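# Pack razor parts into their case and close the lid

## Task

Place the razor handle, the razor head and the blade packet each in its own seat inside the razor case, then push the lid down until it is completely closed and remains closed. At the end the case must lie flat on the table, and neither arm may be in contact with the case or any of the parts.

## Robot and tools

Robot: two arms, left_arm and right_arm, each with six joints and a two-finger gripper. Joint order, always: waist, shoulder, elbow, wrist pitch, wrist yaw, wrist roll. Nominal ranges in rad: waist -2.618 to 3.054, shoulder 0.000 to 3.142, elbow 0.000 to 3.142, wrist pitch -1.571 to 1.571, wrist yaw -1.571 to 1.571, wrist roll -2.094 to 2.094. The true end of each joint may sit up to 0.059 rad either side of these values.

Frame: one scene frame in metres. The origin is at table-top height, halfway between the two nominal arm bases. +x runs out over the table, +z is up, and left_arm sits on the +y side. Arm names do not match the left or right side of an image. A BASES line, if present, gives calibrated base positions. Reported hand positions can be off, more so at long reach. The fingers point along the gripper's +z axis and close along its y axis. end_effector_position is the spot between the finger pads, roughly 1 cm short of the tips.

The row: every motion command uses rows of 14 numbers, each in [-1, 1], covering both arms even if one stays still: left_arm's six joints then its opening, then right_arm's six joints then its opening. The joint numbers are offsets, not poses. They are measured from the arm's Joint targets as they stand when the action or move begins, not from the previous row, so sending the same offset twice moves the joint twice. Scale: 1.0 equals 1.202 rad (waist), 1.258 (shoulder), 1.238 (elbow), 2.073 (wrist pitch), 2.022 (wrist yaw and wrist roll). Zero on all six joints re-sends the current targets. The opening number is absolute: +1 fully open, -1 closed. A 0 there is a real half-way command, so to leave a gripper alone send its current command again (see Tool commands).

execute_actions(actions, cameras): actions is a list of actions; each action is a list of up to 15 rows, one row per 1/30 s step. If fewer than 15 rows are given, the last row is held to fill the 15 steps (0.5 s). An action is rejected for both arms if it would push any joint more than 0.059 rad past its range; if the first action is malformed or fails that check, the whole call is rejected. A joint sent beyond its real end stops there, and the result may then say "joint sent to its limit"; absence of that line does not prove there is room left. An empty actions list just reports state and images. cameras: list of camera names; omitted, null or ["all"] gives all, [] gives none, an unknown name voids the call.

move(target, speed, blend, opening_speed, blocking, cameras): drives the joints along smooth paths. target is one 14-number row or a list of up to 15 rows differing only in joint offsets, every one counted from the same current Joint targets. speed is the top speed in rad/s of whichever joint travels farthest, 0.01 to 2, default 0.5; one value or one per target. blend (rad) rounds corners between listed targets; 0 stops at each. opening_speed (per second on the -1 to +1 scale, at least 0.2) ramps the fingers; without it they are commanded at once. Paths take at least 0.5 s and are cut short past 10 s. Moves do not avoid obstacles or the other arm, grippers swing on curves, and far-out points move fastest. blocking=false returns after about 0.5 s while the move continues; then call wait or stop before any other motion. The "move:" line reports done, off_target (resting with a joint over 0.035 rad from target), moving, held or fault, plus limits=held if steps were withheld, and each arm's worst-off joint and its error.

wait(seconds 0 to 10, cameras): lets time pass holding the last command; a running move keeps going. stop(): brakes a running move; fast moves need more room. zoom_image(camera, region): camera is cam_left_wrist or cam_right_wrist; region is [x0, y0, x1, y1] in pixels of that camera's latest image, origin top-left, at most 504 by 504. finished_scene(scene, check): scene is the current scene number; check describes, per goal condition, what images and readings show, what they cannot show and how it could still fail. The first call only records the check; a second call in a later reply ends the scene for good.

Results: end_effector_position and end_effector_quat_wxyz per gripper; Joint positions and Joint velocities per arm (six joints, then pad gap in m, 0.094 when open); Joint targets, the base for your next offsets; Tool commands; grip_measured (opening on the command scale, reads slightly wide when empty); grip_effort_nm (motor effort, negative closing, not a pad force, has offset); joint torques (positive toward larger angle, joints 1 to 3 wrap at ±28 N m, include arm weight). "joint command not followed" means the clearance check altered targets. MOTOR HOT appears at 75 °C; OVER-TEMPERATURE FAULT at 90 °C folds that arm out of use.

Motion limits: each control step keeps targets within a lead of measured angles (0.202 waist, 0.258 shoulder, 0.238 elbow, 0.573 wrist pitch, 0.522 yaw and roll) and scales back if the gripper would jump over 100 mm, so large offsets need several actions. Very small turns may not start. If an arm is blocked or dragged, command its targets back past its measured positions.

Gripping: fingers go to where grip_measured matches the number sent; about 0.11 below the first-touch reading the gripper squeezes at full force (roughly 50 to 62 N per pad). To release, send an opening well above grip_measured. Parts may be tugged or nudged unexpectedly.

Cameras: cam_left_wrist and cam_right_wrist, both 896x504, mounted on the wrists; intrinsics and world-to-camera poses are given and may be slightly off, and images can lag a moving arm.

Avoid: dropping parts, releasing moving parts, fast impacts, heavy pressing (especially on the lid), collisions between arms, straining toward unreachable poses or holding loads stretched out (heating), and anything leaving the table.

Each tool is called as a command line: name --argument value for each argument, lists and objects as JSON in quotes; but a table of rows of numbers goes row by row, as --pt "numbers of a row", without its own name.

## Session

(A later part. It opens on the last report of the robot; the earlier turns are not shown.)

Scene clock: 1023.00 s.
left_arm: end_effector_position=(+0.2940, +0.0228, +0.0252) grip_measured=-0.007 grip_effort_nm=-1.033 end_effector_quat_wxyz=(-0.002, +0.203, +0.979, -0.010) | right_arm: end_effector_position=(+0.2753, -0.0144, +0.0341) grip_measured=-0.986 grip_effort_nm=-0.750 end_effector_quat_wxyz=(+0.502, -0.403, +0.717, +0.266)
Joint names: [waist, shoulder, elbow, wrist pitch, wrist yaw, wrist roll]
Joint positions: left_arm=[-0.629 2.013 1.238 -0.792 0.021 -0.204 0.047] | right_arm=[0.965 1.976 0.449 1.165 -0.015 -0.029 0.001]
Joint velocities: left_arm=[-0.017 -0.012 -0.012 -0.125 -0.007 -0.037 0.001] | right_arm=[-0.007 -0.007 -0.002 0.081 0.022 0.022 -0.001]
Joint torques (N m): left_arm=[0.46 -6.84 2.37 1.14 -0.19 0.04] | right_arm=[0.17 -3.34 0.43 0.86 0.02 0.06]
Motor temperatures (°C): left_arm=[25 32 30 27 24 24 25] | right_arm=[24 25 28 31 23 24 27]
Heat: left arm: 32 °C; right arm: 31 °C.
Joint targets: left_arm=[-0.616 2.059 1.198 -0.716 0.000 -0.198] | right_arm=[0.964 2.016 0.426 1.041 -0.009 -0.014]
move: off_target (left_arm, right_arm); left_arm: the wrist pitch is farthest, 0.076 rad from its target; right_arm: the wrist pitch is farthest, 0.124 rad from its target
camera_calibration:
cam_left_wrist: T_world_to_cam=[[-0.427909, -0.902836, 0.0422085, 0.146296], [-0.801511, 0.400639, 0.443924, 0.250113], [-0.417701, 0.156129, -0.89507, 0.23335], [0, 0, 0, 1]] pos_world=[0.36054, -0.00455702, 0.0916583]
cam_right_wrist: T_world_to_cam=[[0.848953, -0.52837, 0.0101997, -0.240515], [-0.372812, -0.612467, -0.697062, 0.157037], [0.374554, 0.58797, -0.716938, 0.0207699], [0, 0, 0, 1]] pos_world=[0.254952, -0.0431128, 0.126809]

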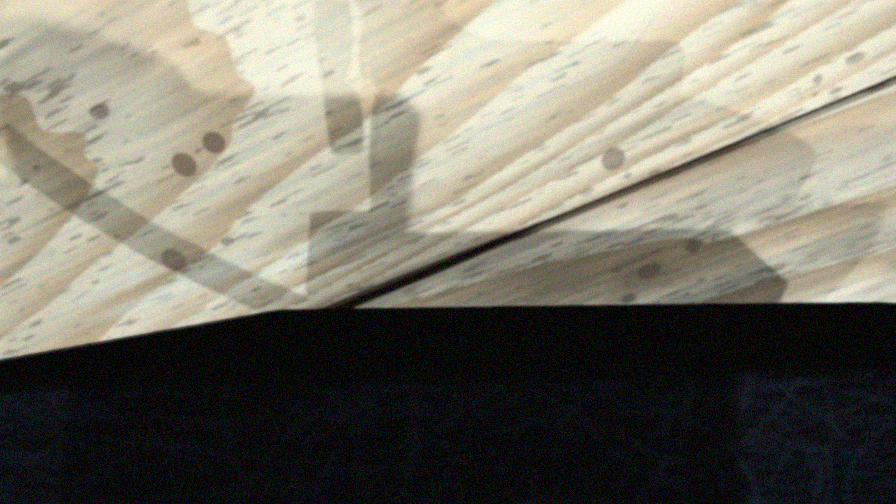

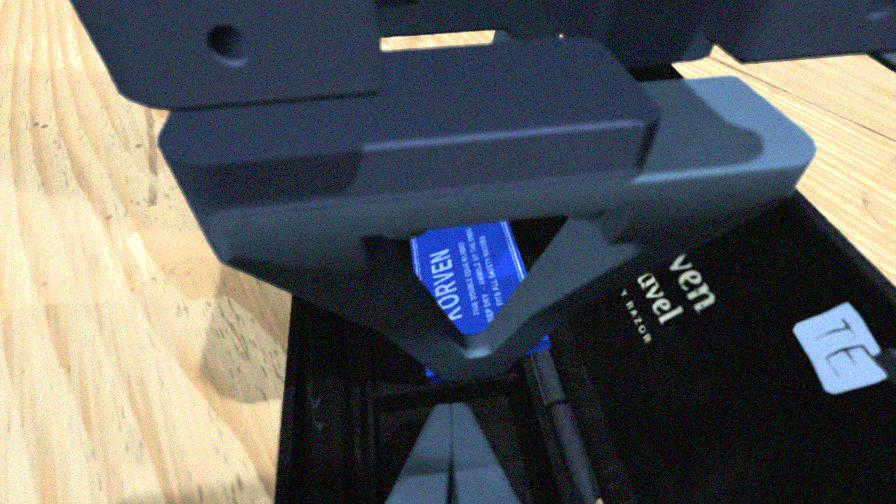

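move --target '[0,-0.06,0.09,-0.09,0,0,-0.04,0,0,0,0,0,0,-1]' --speed 0.15

Scene clock: 1029.33 s.
left_arm: end_effector_position=(+0.2841, +0.0304, +0.0332) grip_measured=-0.007 grip_effort_nm=-1.033 end_effector_quat_wxyz=(-0.032, +0.208, +0.978, +0.004) | right_arm: end_effector_position=(+0.2750, -0.0143, +0.0341) grip_measured=-0.986 grip_effort_nm=-0.755 end_effector_quat_wxyz=(+0.501, -0.404, +0.717, +0.267)
Joint names: [waist, shoulder, elbow, wrist pitch, wrist yaw, wrist roll]
Joint positions: left_arm=[-0.629 2.011 1.271 -0.892 0.018 -0.194 0.047] | right_arm=[0.965 1.976 0.449 1.165 -0.017 -0.029 0.001]
Joint velocities: left_arm=[0.002 0.007 0.017 -0.037 -0.037 -0.022 0] | right_arm=[0.007 0.007 0.007 -0.095 0.007 -0.037 0.001]
Joint torques (N m): left_arm=[0.47 -12.85 8.85 -0.07 -0.15 0.07] | right_arm=[0.18 -3.34 0.42 0.85 0.02 0.08]
Motor temperatures (°C): left_arm=[25 33 29 27 24 24 25] | right_arm=[24 25 28 30 23 24 27]
Heat: left arm: 33 °C; right arm: 30 °C.
Joint targets: left_arm=[-0.616 1.984 1.309 -0.903 0.000 -0.198] | right_arm=[0.964 2.016 0.426 1.041 -0.009 -0.014]
move: off_target (left_arm, right_arm); left_arm: the elbow is farthest, 0.039 rad from its target; right_arm: the wrist pitch is farthest, 0.124 rad from its target
camera_calibration:
cam_left_wrist: T_world_to_cam=[[-0.435817, -0.899581, 0.0286057, 0.151221], [-0.772568, 0.390211, 0.500873, 0.225704], [-0.461738, 0.196189, -0.865048, 0.245493], [0, 0, 0, 1]] pos_world=[0.353631, -0.000199664, 0.0949887]
cam_right_wrist: T_world_to_cam=[[0.849714, -0.527155, 0.00965583, -0.240415], [-0.372249, -0.612791, -0.697078, 0.156884], [0.373385, 0.588723, -0.71693, 0.0211021], [0, 0, 0, 1]] pos_world=[0.254805, -0.0430219, 0.126811]

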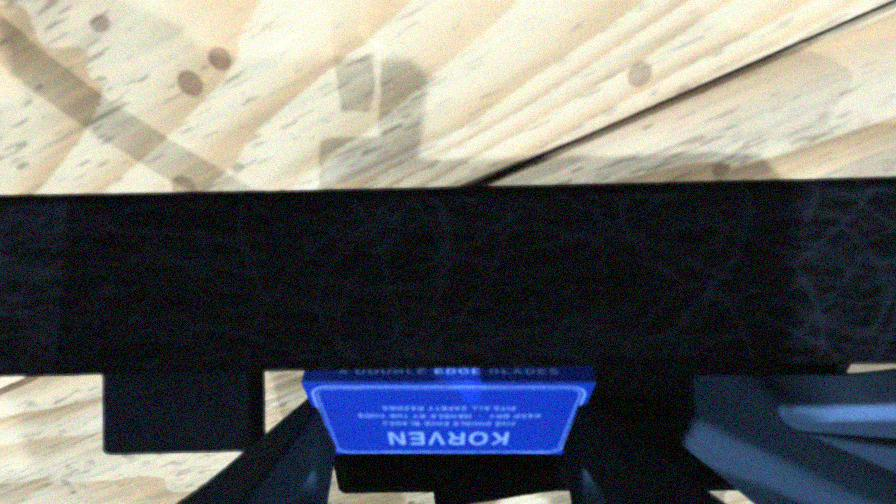

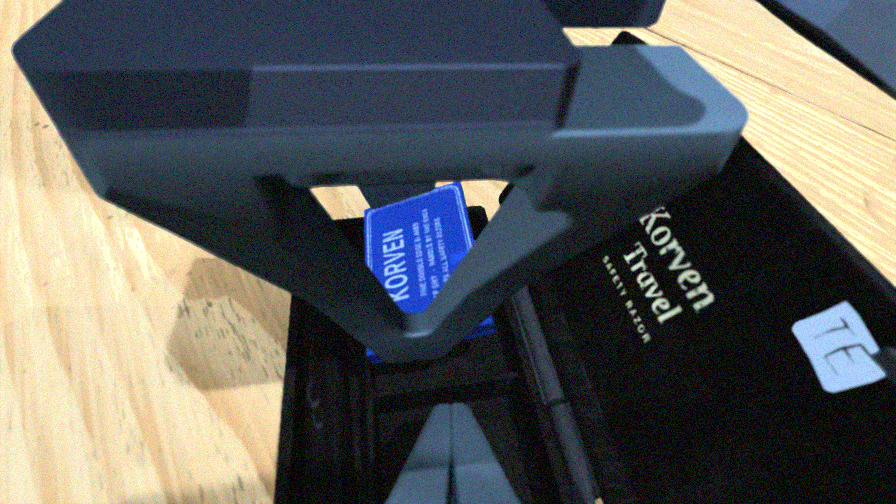

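move --pt "0 -0.035 0.05 -0.04 0 0 -0.04 0 0 0 0 0 0 -1" --pt "0 0.047 -0.11 0.094 0 0 -0.04 0 0 0 0 0 0 -1" --speed 0.12

zoom_image --camera "cam_right_wrist" --region '[280, 200, 640, 440]'

Scene clock: 1048.43 s.
left_arm: end_effector_position=(+0.2911, +0.0255, +0.0284) grip_measured=-0.007 grip_effort_nm=-1.033 end_effector_quat_wxyz=(+0.000, +0.202, +0.979, -0.010) | right_arm: end_effector_position=(+0.2750, -0.0143, +0.0341) grip_measured=-0.986 grip_effort_nm=-0.745 end_effector_quat_wxyz=(+0.501, -0.404, +0.717, +0.267)
Joint names: [waist, shoulder, elbow, wrist pitch, wrist yaw, wrist roll]
Joint positions: left_arm=[-0.629 1.99 1.218 -0.791 0.018 -0.206 0.047] | right_arm=[0.965 1.976 0.449 1.165 -0.017 -0.029 0.001]
Joint velocities: left_arm=[-0.012 -0.032 0.002 0.051 -0.022 -0.081 -0.001] | right_arm=[-0.002 0.002 -0.002 -0.022 0.037 -0.081 0]
Joint torques (N m): left_arm=[0.46 -6.13 2.13 1.22 -0.13 0.05] | right_arm=[0.23 -3.38 0.44 0.87 0.01 0.06]
Motor temperatures (°C): left_arm=[25 35 30 26 24 24 26] | right_arm=[24 25 27 30 23 24 27]
Heat: left arm: 35 °C; right arm: 30 °C.
Joint targets: left_arm=[-0.616 2.043 1.173 -0.708 0.000 -0.198] | right_arm=[0.964 2.016 0.426 1.041 -0.009 -0.014]
move: off_target (left_arm, right_arm); left_arm: the wrist pitch is farthest, 0.082 rad from its target; right_arm: the wrist pitch is farthest, 0.124 rad from its target
camera_calibration:
cam_left_wrist: T_world_to_cam=[[-0.426732, -0.903494, 0.0399765, 0.147112], [-0.804561, 0.399449, 0.439456, 0.246283], [-0.413015, 0.155367, -0.897374, 0.233276], [0, 0, 0, 1]] pos_world=[0.357274, -0.00170581, 0.0952243]
cam_right_wrist: T_world_to_cam=[[0.849714, -0.527155, 0.00965583, -0.240415], [-0.372249, -0.612791, -0.697078, 0.156884], [0.373385, 0.588723, -0.71693, 0.0211021], [0, 0, 0, 1]] pos_world=[0.254805, -0.0430219, 0.126811]

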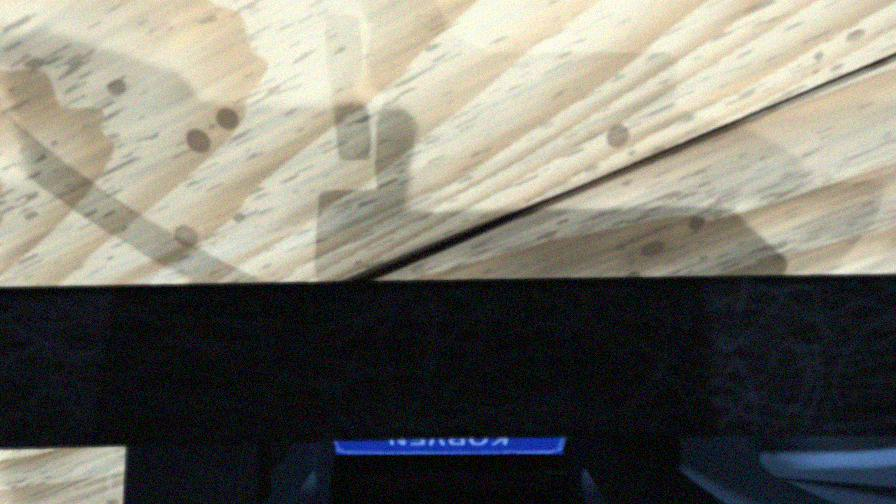

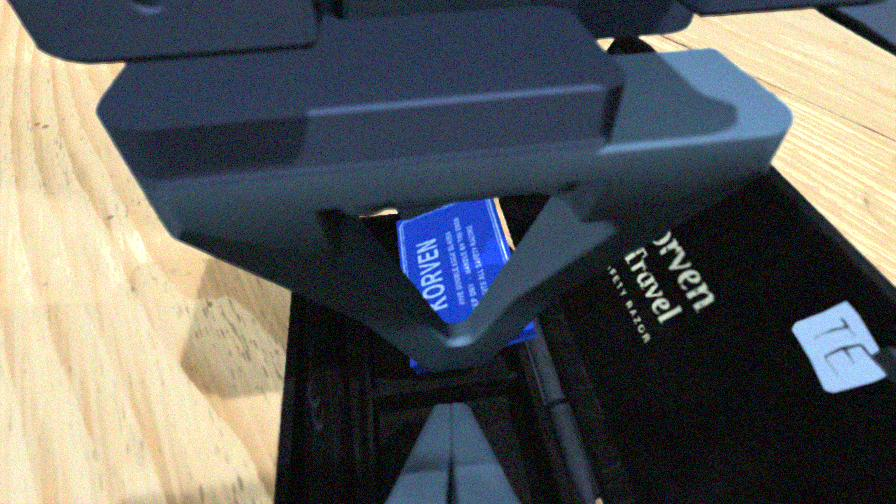

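Scaled by 1.400 from the camera's 896x504 image, which has a finer 1280x720 frame.

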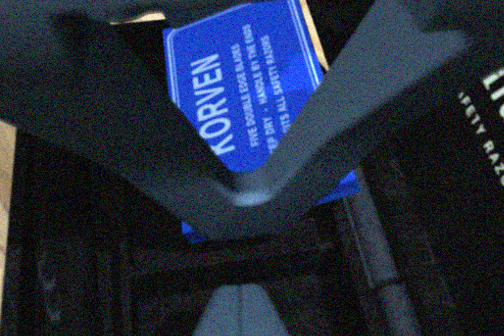

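move --pt "0 -0.05 0.075 -0.065 0 0 -0.04 0 0 0 0 0 0 -1" --pt "0 -0.066 0.051 -0.057 0 0 -0.04 0 0 0 0 0 0 -1" --pt "0 -0.012 -0.034 0.014 0 0 -0.04 0 0 0 0 0 0 -1" --speed 0.12

zoom_image --camera "cam_right_wrist" --region '[280, 200, 640, 440]'

Scene clock: 1062.20 s.
left_arm: end_effector_position=(+0.2876, +0.0283, +0.0285) grip_measured=-0.007 grip_effort_nm=-1.028 end_effector_quat_wxyz=(+0.007, +0.202, +0.979, -0.012) | right_arm: end_effector_position=(+0.2750, -0.0143, +0.0341) grip_measured=-0.986 grip_effort_nm=-0.745 end_effector_quat_wxyz=(+0.501, -0.404, +0.717, +0.267)
Joint names: [waist, shoulder, elbow, wrist pitch, wrist yaw, wrist roll]
Joint positions: left_arm=[-0.629 1.964 1.18 -0.765 0.016 -0.206 0.047] | right_arm=[0.965 1.976 0.449 1.165 -0.017 -0.029 0.001]
Joint velocities: left_arm=[0.012 0.007 0.002 0.051 -0.022 -0.051 0] | right_arm=[0.007 -0.017 -0.007 -0.051 -0.037 0.022 -0.001]
Joint torques (N m): left_arm=[0.42 -4.86 1.95 1.24 -0.15 0.05] | right_arm=[0.18 -3.34 0.44 0.85 0.01 0.07]
Motor temperatures (°C): left_arm=[25 33 29 27 24 24 26] | right_arm=[24 25 27 30 23 24 27]
Heat: left arm: 33 °C; right arm: 30 °C.
Joint targets: left_arm=[-0.616 2.028 1.131 -0.679 0.000 -0.198] | right_arm=[0.964 2.016 0.426 1.041 -0.009 -0.014]
move: off_target (left_arm, right_arm); left_arm: the wrist pitch is farthest, 0.086 rad from its target; right_arm: the wrist pitch is farthest, 0.124 rad from its target
camera_calibration:
cam_left_wrist: T_world_to_cam=[[-0.427202, -0.903234, 0.0408232, 0.148246], [-0.809844, 0.402328, 0.426948, 0.244092], [-0.402058, 0.149332, -0.903354, 0.228679], [0, 0, 0, 1]] pos_world=[0.35295, 0.00154662, 0.0963117]
cam_right_wrist: T_world_to_cam=[[0.849714, -0.527155, 0.00965583, -0.240415], [-0.372249, -0.612791, -0.697078, 0.156884], [0.373385, 0.588723, -0.71693, 0.0211021], [0, 0, 0, 1]] pos_world=[0.254805, -0.0430219, 0.126811]

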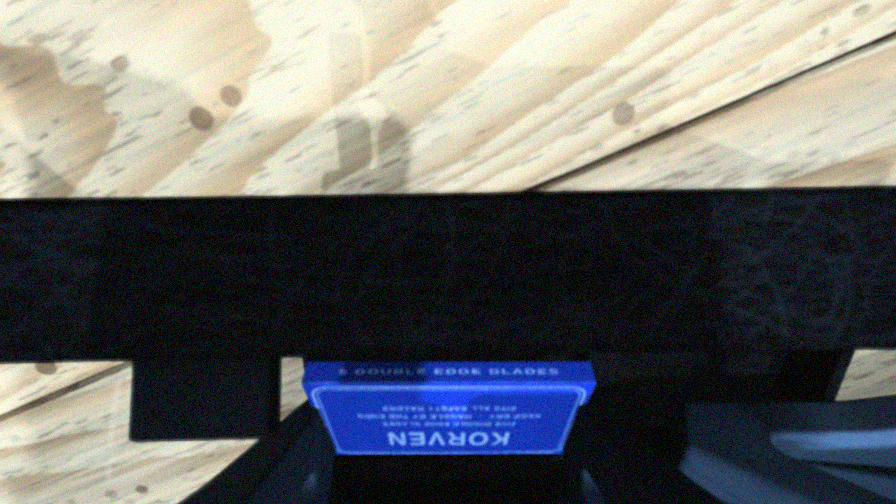

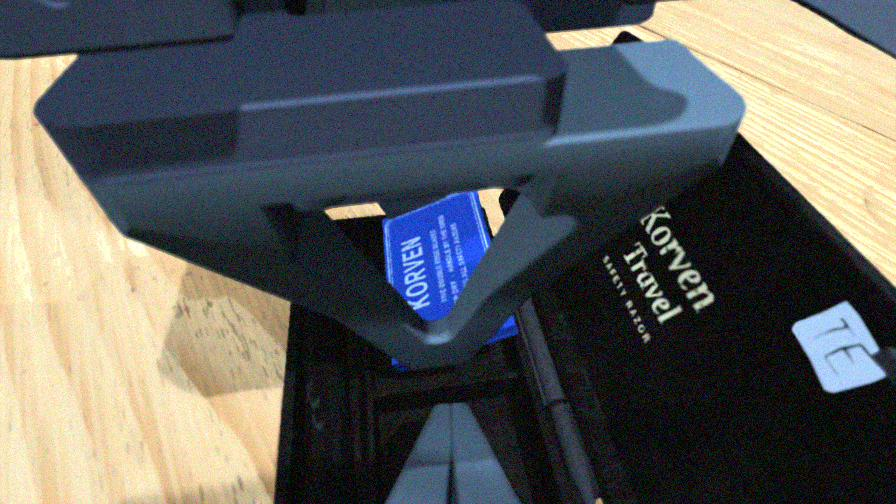

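Scaled by 1.400 from the camera's 896x504 image, which has a finer 1280x720 frame.

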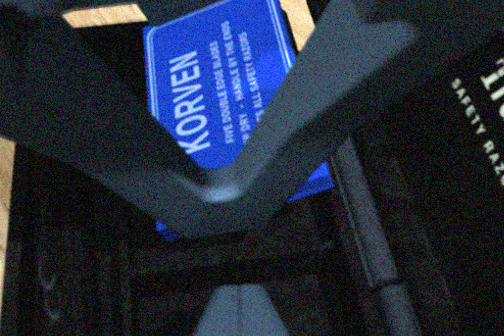

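move --target '[0,0.012,-0.03,0.028,0,0,-0.03,0,0,0,0,0,0,-1]' --speed 0.1

zoom_image --camera "cam_right_wrist" --region '[280, 200, 640, 440]'

Scene clock: 1076.53 s.
left_arm: end_effector_position=(+0.2874, +0.0285, +0.0280) grip_measured=-0.007 grip_effort_nm=-1.033 end_effector_quat_wxyz=(+0.018, +0.204, +0.979, -0.013) | right_arm: end_effector_position=(+0.2750, -0.0143, +0.0341) grip_measured=-0.986 grip_effort_nm=-0.745 end_effector_quat_wxyz=(+0.501, -0.404, +0.717, +0.267)
Joint names: [waist, shoulder, elbow, wrist pitch, wrist yaw, wrist roll]
Joint positions: left_arm=[-0.632 1.947 1.152 -0.732 0.01 -0.206 0.047] | right_arm=[0.965 1.976 0.449 1.165 -0.017 -0.029 0.001]
Joint velocities: left_arm=[-0.007 -0.002 0.002 -0.051 -0.022 -0.022 0] | right_arm=[-0.002 0.007 -0.007 -0.022 0.051 0.022 0]
Joint torques (N m): left_arm=[0.69 -2.4 1.13 1.67 -0.15 0.03] | right_arm=[0.21 -3.41 0.44 0.86 0.03 0.07]
Motor temperatures (°C): left_arm=[25 32 29 27 24 24 26] | right_arm=[24 25 27 29 23 24 27]
Heat: left arm: 32 °C; right arm: 29 °C.
Joint targets: left_arm=[-0.616 2.043 1.094 -0.621 0.000 -0.198] | right_arm=[0.964 2.016 0.426 1.041 -0.009 -0.014]
move: off_target (left_arm, right_arm); left_arm: the wrist pitch is farthest, 0.111 rad from its target; right_arm: the wrist pitch is farthest, 0.124 rad from its target
camera_calibration:
cam_left_wrist: T_world_to_cam=[[-0.430622, -0.901714, 0.038438, 0.149351], [-0.817473, 0.407733, 0.406806, 0.246719], [-0.382495, 0.143758, -0.912705, 0.222961], [0, 0, 0, 1]] pos_world=[0.351281, 0.00202422, 0.0973897]
cam_right_wrist: T_world_to_cam=[[0.849714, -0.527155, 0.00965583, -0.240415], [-0.372249, -0.612791, -0.697078, 0.156884], [0.373385, 0.588723, -0.71693, 0.0211021], [0, 0, 0, 1]] pos_world=[0.254805, -0.0430219, 0.126811]

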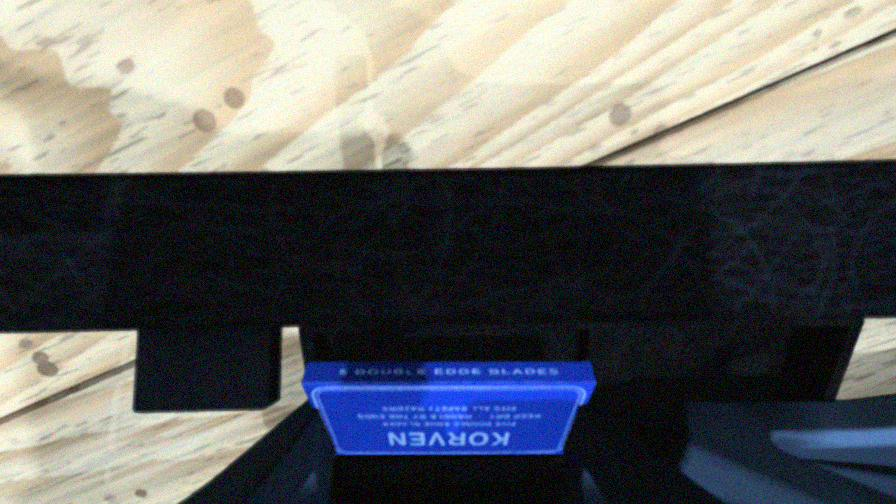

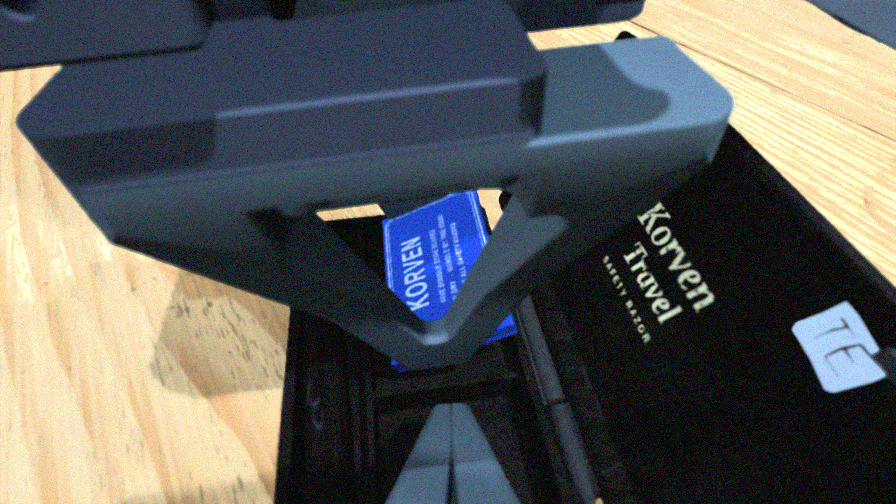

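Scaled by 1.400 from the camera's 896x504 image, which has a finer 1280x720 frame.

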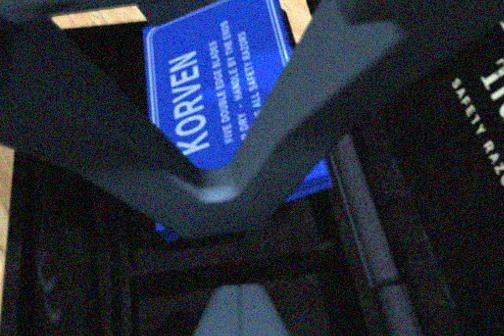

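move --pt "0 -0.05 0.08 -0.08 0 0 -0.03 0 0 0 0 0 0 -1" --pt "-0.02 -0.05 0.08 -0.08 0 0 -0.03 0 0 0 0 0 0 -1" --pt "-0.02 -0.005 0.02 -0.028 0 0 -0.03 0 0 0 0 0 0 -1" --speed 0.12

zoom_image --camera "cam_right_wrist" --region '[280, 200, 640, 440]'

Scene clock: 1094.03 s.
left_arm: end_effector_position=(+0.2864, +0.0284, +0.0273) grip_measured=-0.007 grip_effort_nm=-1.038 end_effector_quat_wxyz=(+0.016, +0.211, +0.977, +0.002) | right_arm: end_effector_position=(+0.2750, -0.0143, +0.0341) grip_measured=-0.986 grip_effort_nm=-0.740 end_effector_quat_wxyz=(+0.501, -0.404, +0.717, +0.267)
Joint names: [waist, shoulder, elbow, wrist pitch, wrist yaw, wrist roll]
Joint positions: left_arm=[-0.647 1.959 1.168 -0.752 -0.016 -0.206 0.047] | right_arm=[0.965 1.976 0.449 1.165 -0.017 -0.029 0.001]
Joint velocities: left_arm=[-0.012 -0.022 0.002 -0.022 -0.066 0.007 -0.001] | right_arm=[-0.002 -0.027 0.012 -0.066 0.022 -0.022 -0.001]
Joint torques (N m): left_arm=[-0.01 -3.88 1.69 1.14 0.07 0.02] | right_arm=[0.2 -3.4 0.43 0.84 0.02 0.07]
Motor temperatures (°C): left_arm=[25 31 29 28 24 24 26] | right_arm=[24 25 27 29 23 24 27]
Heat: left arm: 31 °C; right arm: 29 °C.
Joint targets: left_arm=[-0.640 2.037 1.118 -0.679 0.000 -0.198] | right_arm=[0.964 2.016 0.426 1.041 -0.009 -0.014]
move: off_target (left_arm, right_arm); left_arm: the shoulder is farthest, 0.078 rad from its target; right_arm: the wrist pitch is farthest, 0.124 rad from its target
camera_calibration:
cam_left_wrist: T_world_to_cam=[[-0.443613, -0.896164, 0.00989015, 0.15327], [-0.812237, 0.406683, 0.418186, 0.244445], [-0.378785, 0.17748, -0.908308, 0.219835], [0, 0, 0, 1]] pos_world=[0.34981, -0.00107286, 0.095938]
cam_right_wrist: T_world_to_cam=[[0.849714, -0.527155, 0.00965583, -0.240415], [-0.372249, -0.612791, -0.697078, 0.156884], [0.373385, 0.588723, -0.71693, 0.0211021], [0, 0, 0, 1]] pos_world=[0.254805, -0.0430219, 0.126811]

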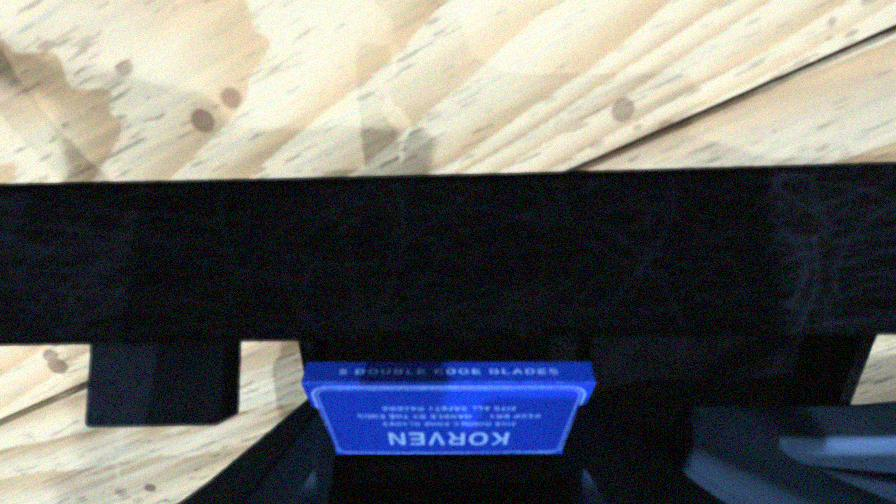

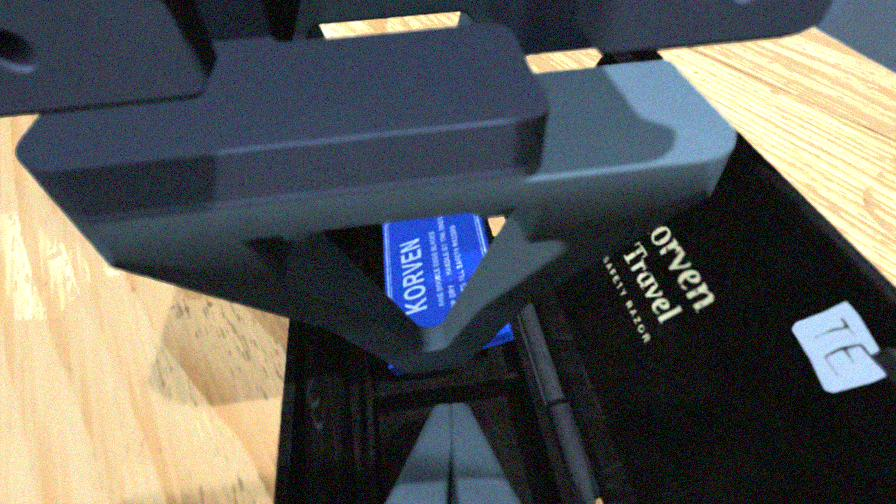

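Scaled by 1.400 from the camera's 896x504 image, which has a finer 1280x720 frame.

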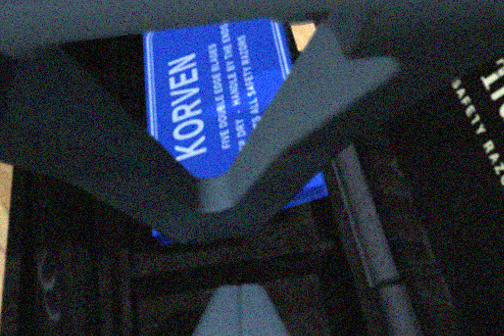

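move --target '[0,0,0,0,0,0,0.12,0,0,0,0,0,0,-1]' --opening_speed 0.2

zoom_image --camera "cam_right_wrist" --region '[280, 200, 640, 440]'

Scene clock: 1099.80 s.
left_arm: end_effector_position=(+0.2855, +0.0265, +0.0273) grip_measured=+0.118 grip_effort_nm=0.081 end_effector_quat_wxyz=(+0.016, +0.214, +0.977, +0.001) | right_arm: end_effector_position=(+0.2750, -0.0143, +0.0341) grip_measured=-0.986 grip_effort_nm=-0.745 end_effector_quat_wxyz=(+0.501, -0.404, +0.717, +0.267)
Joint names: [waist, shoulder, elbow, wrist pitch, wrist yaw, wrist roll]
Joint positions: left_arm=[-0.653 1.959 1.168 -0.751 -0.016 -0.206 0.053] | right_arm=[0.965 1.976 0.449 1.165 -0.017 -0.029 0.001]
Joint velocities: left_arm=[-0.007 0.007 0.007 -0.007 0.007 0.022 0] | right_arm=[-0.012 -0.007 -0.007 0.051 -0.007 0.007 0]
Joint torques (N m): left_arm=[0.5 -3.85 1.69 1.14 0.09 0.03] | right_arm=[0.2 -3.38 0.44 0.85 0.01 0.06]
Motor temperatures (°C): left_arm=[25 31 29 28 24 24 26] | right_arm=[24 25 27 29 23 24 27]
Heat: left arm: 31 °C; right arm: 29 °C.
Joint targets: left_arm=[-0.640 2.037 1.118 -0.679 0.000 -0.198] | right_arm=[0.964 2.016 0.426 1.041 -0.009 -0.014]
move: off_target (left_arm, right_arm); left_arm: the shoulder is farthest, 0.078 rad from its target; right_arm: the wrist pitch is farthest, 0.124 rad from its target
camera_calibration:
cam_left_wrist: T_world_to_cam=[[-0.449116, -0.893416, 0.0101526, 0.152627], [-0.810241, 0.412041, 0.416811, 0.243806], [-0.376569, 0.178971, -0.908936, 0.219184], [0, 0, 0, 1]] pos_world=[0.348627, -0.0033262, 0.0960534]
cam_right_wrist: T_world_to_cam=[[0.849714, -0.527155, 0.00965583, -0.240415], [-0.372249, -0.612791, -0.697078, 0.156884], [0.373385, 0.588723, -0.71693, 0.0211021], [0, 0, 0, 1]] pos_world=[0.254805, -0.0430219, 0.126811]

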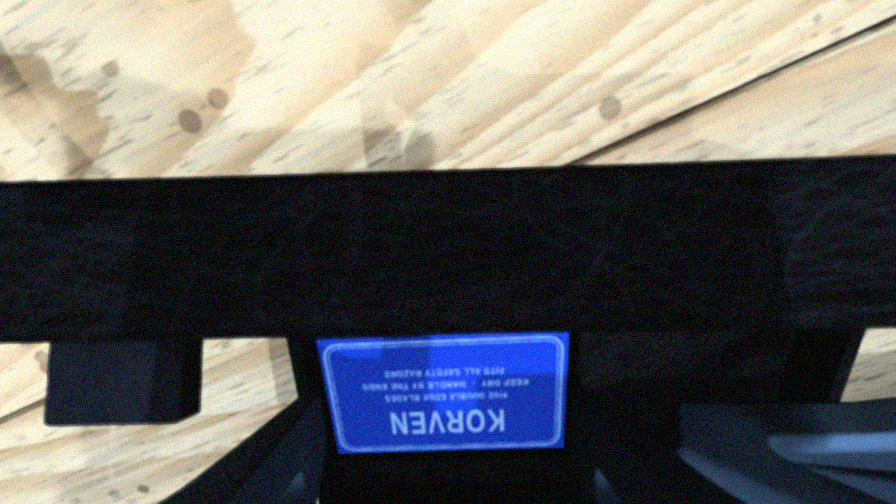

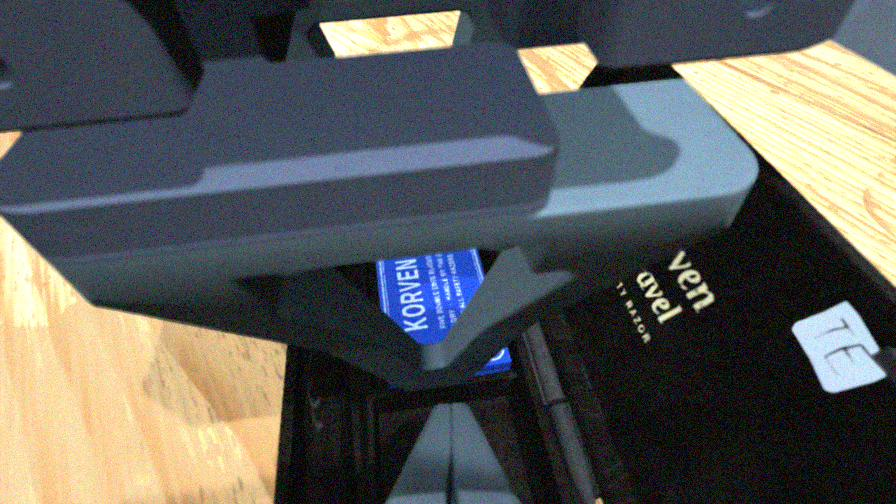

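Scaled by 1.400 from the camera's 896x504 image, which has a finer 1280x720 frame.

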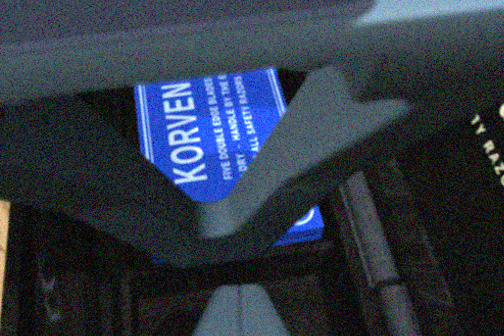

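move --target '[0.01,-0.05,0.08,-0.08,0,0,0.12,0,0,0,0,0,0,-1]' --speed 0.1

zoom_image --camera "cam_right_wrist" --region '[280, 200, 640, 440]'

Scene clock: 1107.40 s.
left_arm: end_effector_position=(+0.2758, +0.0363, +0.0299) grip_measured=+0.119 grip_effort_nm=0.061 end_effector_quat_wxyz=(-0.015, +0.208, +0.978, +0.009) | right_arm: end_effector_position=(+0.2750, -0.0143, +0.0341) grip_measured=-0.986 grip_effort_nm=-0.750 end_effector_quat_wxyz=(+0.501, -0.404, +0.717, +0.267)
Joint names: [waist, shoulder, elbow, wrist pitch, wrist yaw, wrist roll]
Joint positions: left_arm=[-0.641 1.961 1.182 -0.826 -0.005 -0.206 0.053] | right_arm=[0.965 1.976 0.449 1.165 -0.017 -0.029 0.001]
Joint velocities: left_arm=[0.017 -0.017 0.017 0.007 -0.007 0.022 0] | right_arm=[-0.012 -0.007 -0.007 0.007 -0.007 -0.051 0.001]
Joint torques (N m): left_arm=[0.51 -8.85 8.61 -0.07 0.07 0.04] | right_arm=[0.18 -3.41 0.47 0.86 0.02 0.07]
Motor temperatures (°C): left_arm=[25 31 29 28 24 24 26] | right_arm=[24 25 27 29 23 24 27]
Heat: left arm: 31 °C; right arm: 29 °C.
Joint targets: left_arm=[-0.628 1.974 1.217 -0.845 0.000 -0.198] | right_arm=[0.964 2.016 0.426 1.041 -0.009 -0.014]
move: off_target (right_arm); right_arm: the wrist pitch is farthest, 0.124 rad from its target
camera_calibration:
cam_left_wrist: T_world_to_cam=[[-0.437516, -0.899155, 0.00995118, 0.154043], [-0.789731, 0.389517, 0.47392, 0.224248], [-0.430004, 0.199489, -0.880511, 0.229187], [0, 0, 0, 1]] pos_world=[0.343043, 0.00543973, 0.0939937]
cam_right_wrist: T_world_to_cam=[[0.849714, -0.527155, 0.00965583, -0.240415], [-0.372249, -0.612791, -0.697078, 0.156884], [0.373385, 0.588723, -0.71693, 0.0211021], [0, 0, 0, 1]] pos_world=[0.254805, -0.0430219, 0.126811]

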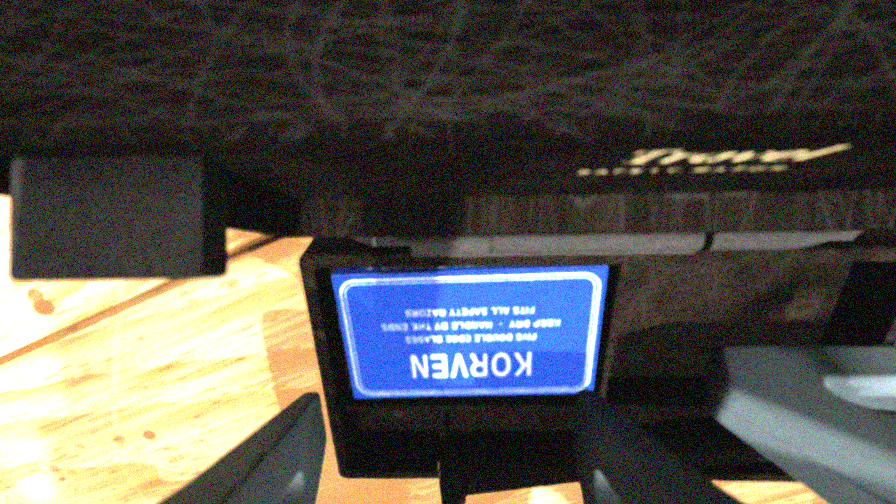

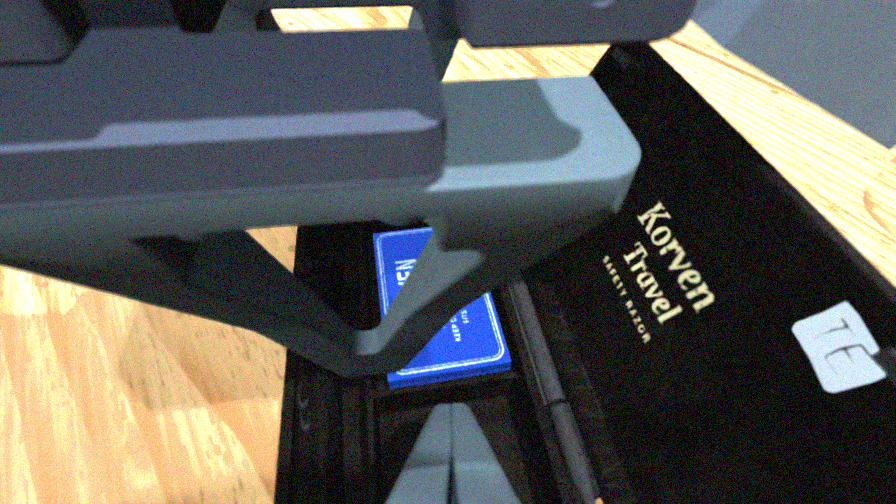

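Scaled by 1.400 from the camera's 896x504 image, which has a finer 1280x720 frame.

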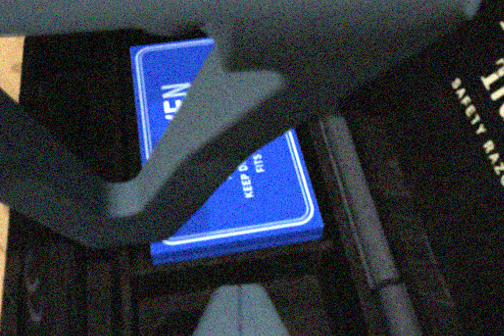

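move --target '[0,-0.15,0.22,-0.22,0,0,0.12,0,0,0,0,0,0,-1]' --speed 0.3

zoom_image --camera "cam_right_wrist" --region '[280, 180, 640, 420]'

zoom_image --camera "cam_left_wrist" --region '[300, 150, 740, 397]'

Scene clock: 1115.70 s.
left_arm: end_effector_position=(+0.2638, +0.0450, +0.1415) grip_measured=+0.119 grip_effort_nm=0.071 end_effector_quat_wxyz=(-0.036, +0.208, +0.977, +0.019) | right_arm: end_effector_position=(+0.2750, -0.0143, +0.0341) grip_measured=-0.986 grip_effort_nm=-0.745 end_effector_quat_wxyz=(+0.501, -0.404, +0.717, +0.267)
Joint names: [waist, shoulder, elbow, wrist pitch, wrist yaw, wrist roll]
Joint positions: left_arm=[-0.641 1.813 1.452 -1.291 -0.005 -0.206 0.053] | right_arm=[0.965 1.976 0.449 1.165 -0.017 -0.029 0.001]
Joint velocities: left_arm=[-0.007 -0.002 -0.002 0.037 0.022 -0.007 0] | right_arm=[0.017 0.017 -0.007 0.007 0.066 0.007 0]
Joint torques (N m): left_arm=[0.46 -11.49 9.17 -0.08 0.05 0.06] | right_arm=[0.18 -3.34 0.44 0.85 0.01 0.05]
Motor temperatures (°C): left_arm=[25 32 30 27 24 24 25] | right_arm=[24 25 27 28 23 24 27]
Heat: left arm: 32 °C; right arm: 28 °C.
Joint targets: left_arm=[-0.628 1.785 1.490 -1.301 0.000 -0.198] | right_arm=[0.964 2.016 0.426 1.041 -0.009 -0.014]
move: off_target (left_arm, right_arm); left_arm: the elbow is farthest, 0.038 rad from its target; right_arm: the wrist pitch is farthest, 0.124 rad from its target
camera_calibration:
cam_left_wrist: T_world_to_cam=[[-0.43729, -0.899319, 0.00177539, 0.156584], [-0.770673, 0.375753, 0.514659, 0.148304], [-0.463509, 0.223687, -0.857393, 0.325033], [0, 0, 0, 1]] pos_world=[0.333422, 0.0123882, 0.202077]
cam_right_wrist: T_world_to_cam=[[0.849714, -0.527155, 0.00965583, -0.240415], [-0.372249, -0.612791, -0.697078, 0.156884], [0.373385, 0.588723, -0.71693, 0.0211021], [0, 0, 0, 1]] pos_world=[0.254805, -0.0430219, 0.126811]

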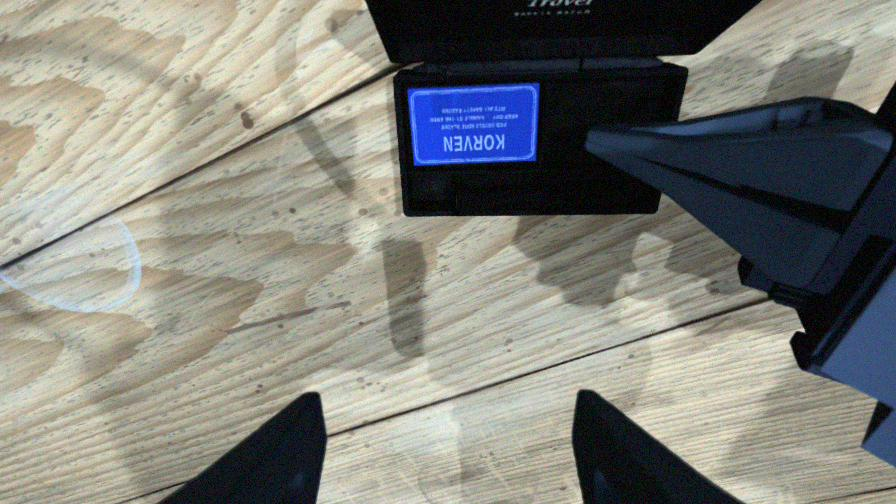

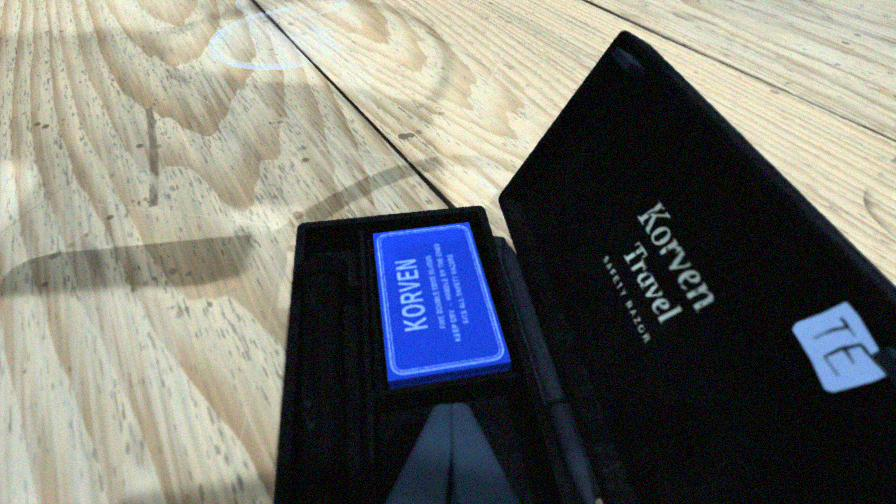

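Scaled by 1.400 from the camera's 896x504 image, which has a finer 1280x720 frame.

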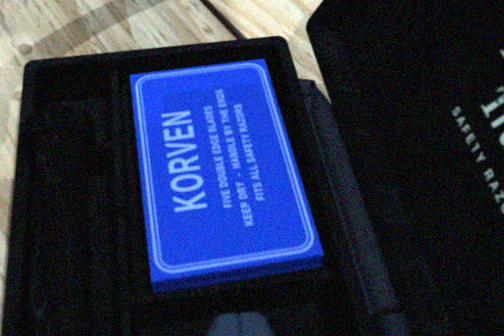

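Scaled by 1.145 from the camera's 896x504 image, which has a finer 1280x720 frame.

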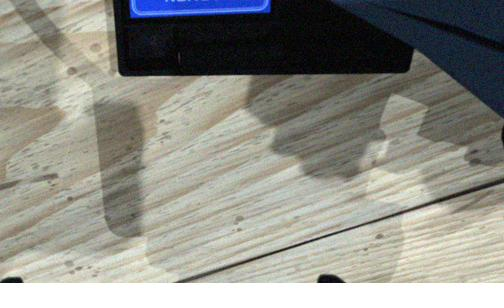

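zoom_image --camera "cam_left_wrist" --region '[380, 50, 700, 230]'

zoom_image --camera "cam_right_wrist" --region '[260, 200, 420, 504]'

Scaled by 1.575 from the camera's 896x504 image, which has a finer 1280x720 frame.

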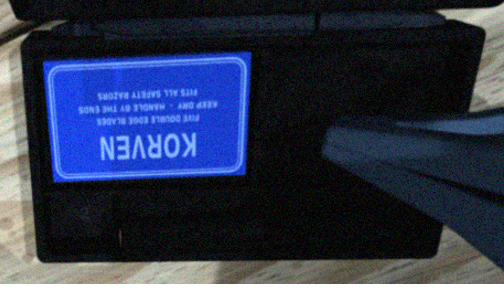

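Scaled by 1.658 from the camera's 896x504 image, which has a finer 1280x720 frame.

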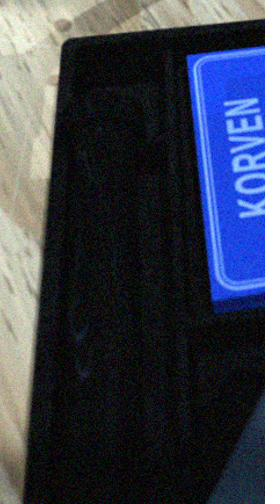

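move --target '[0.3,0,0,0,0,0,0.12,0,0,0,0,0,0,-1]' --cameras '[]'

move --target '[0,0,0,0,0,0,0.12,0,-0.256,-0.031,-0.125,0,0,-1]' --speed 0.3

zoom_image --camera "cam_right_wrist" --region '[200, 150, 660, 504]'

Scene clock: 1132.27 s.
left_arm: end_effector_position=(+0.3131, +0.1532, +0.1415) grip_measured=+0.119 grip_effort_nm=0.066 end_effector_quat_wxyz=(-0.040, +0.021, +0.999, +0.010) | right_arm: end_effector_position=(+0.2750, -0.0143, +0.0341) grip_measured=-0.986 grip_effort_nm=-0.745 end_effector_quat_wxyz=(+0.501, -0.404, +0.717, +0.267)
Joint names: [waist, shoulder, elbow, wrist pitch, wrist yaw, wrist roll]
Joint positions: left_arm=[-0.257 1.813 1.452 -1.291 -0.002 -0.2 0.053] | right_arm=[0.965 1.976 0.449 1.165 -0.017 -0.029 0.001]
Joint velocities: left_arm=[-0.007 -0.007 -0.007 -0.095 0.037 0.051 0] | right_arm=[-0.007 -0.007 -0.002 -0.095 -0.022 0.051 0]
Joint torques (N m): left_arm=[-0.46 -11.51 9.39 -0.09 0.01 0.06] | right_arm=[0.18 -3.4 0.42 0.84 0.02 0.06]
Motor temperatures (°C): left_arm=[25 33 31 27 24 24 25] | right_arm=[24 25 27 28 23 24 27]
Heat: left arm: 33 °C; right arm: 28 °C.
Joint targets: left_arm=[-0.267 1.785 1.490 -1.301 0.000 -0.198] | right_arm=[0.964 2.016 0.426 1.041 -0.009 -0.014]
move: off_target (left_arm, right_arm); left_arm: the elbow is farthest, 0.038 rad from its target; right_arm: the wrist pitch is farthest, 0.124 rad from its target
No camera images: "cameras" was empty.

Scene clock: 1134.03 s.
left_arm: end_effector_position=(+0.3131, +0.1532, +0.1415) grip_measured=+0.119 grip_effort_nm=0.066 end_effector_quat_wxyz=(-0.040, +0.021, +0.999, +0.010) | right_arm: end_effector_position=(+0.2597, -0.0408, +0.0411) grip_measured=-0.986 grip_effort_nm=-0.750 end_effector_quat_wxyz=(+0.455, -0.418, +0.749, +0.238)
Joint names: [waist, shoulder, elbow, wrist pitch, wrist yaw, wrist roll]
Joint positions: left_arm=[-0.257 1.813 1.452 -1.291 -0.002 -0.2 0.053] | right_arm=[0.965 1.729 0.395 0.842 -0.006 -0.029 0.001]
Joint velocities: left_arm=[0.012 -0.007 -0.007 -0.125 -0.081 -0.007 0] | right_arm=[-0.017 -0.002 0.007 0.022 0.037 -0.022 0]
Joint torques (N m): left_arm=[-0.44 -11.58 9.4 -0.07 0.04 0.05] | right_arm=[0.2 -7.97 2.63 1.28 0.02 0.07]
Motor temperatures (°C): left_arm=[25 33 31 27 24 24 25] | right_arm=[24 25 27 28 23 24 27]
Heat: left arm: 33 °C; right arm: 28 °C.
Joint targets: left_arm=[-0.267 1.785 1.490 -1.301 0.000 -0.198] | right_arm=[0.964 1.694 0.387 0.782 -0.009 -0.014]
move: off_target (left_arm, right_arm); left_arm: the elbow is farthest, 0.038 rad from its target; right_arm: the wrist pitch is farthest, 0.061 rad from its target
camera_calibration:
cam_left_wrist: T_world_to_cam=[[-0.0748806, -0.997179, 0.0052788, 0.176435], [-0.854463, 0.0668911, 0.515187, 0.219203], [-0.514087, 0.034067, -0.857061, 0.368568], [0, 0, 0, 1]] pos_world=[0.389988, 0.148718, 0.202023]
cam_right_wrist: T_world_to_cam=[[0.845202, -0.534341, 0.0106151, -0.240599], [-0.422465, -0.680143, -0.599107, 0.146109], [0.327347, 0.501882, -0.800599, 0.0592956], [0, 0, 0, 1]] pos_world=[0.245671, -0.0589464, 0.137561]

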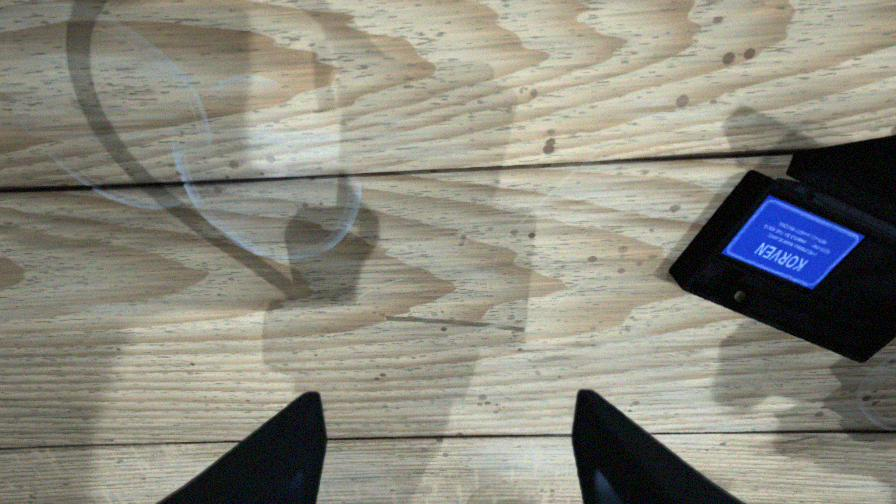

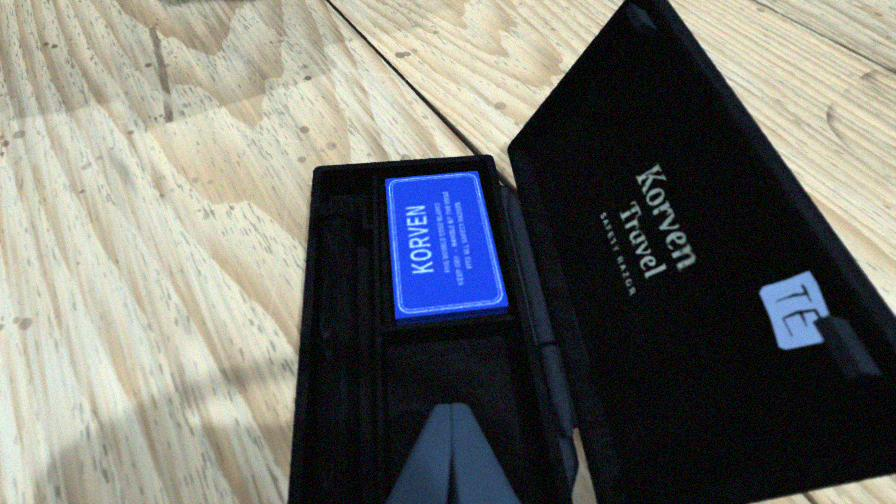

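Scaled by 1.096 from the camera's 896x504 image, which has a finer 1280x720 frame.

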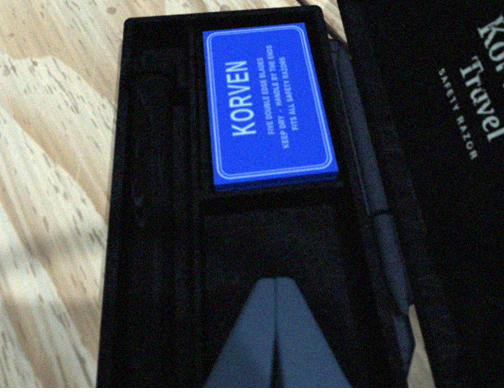

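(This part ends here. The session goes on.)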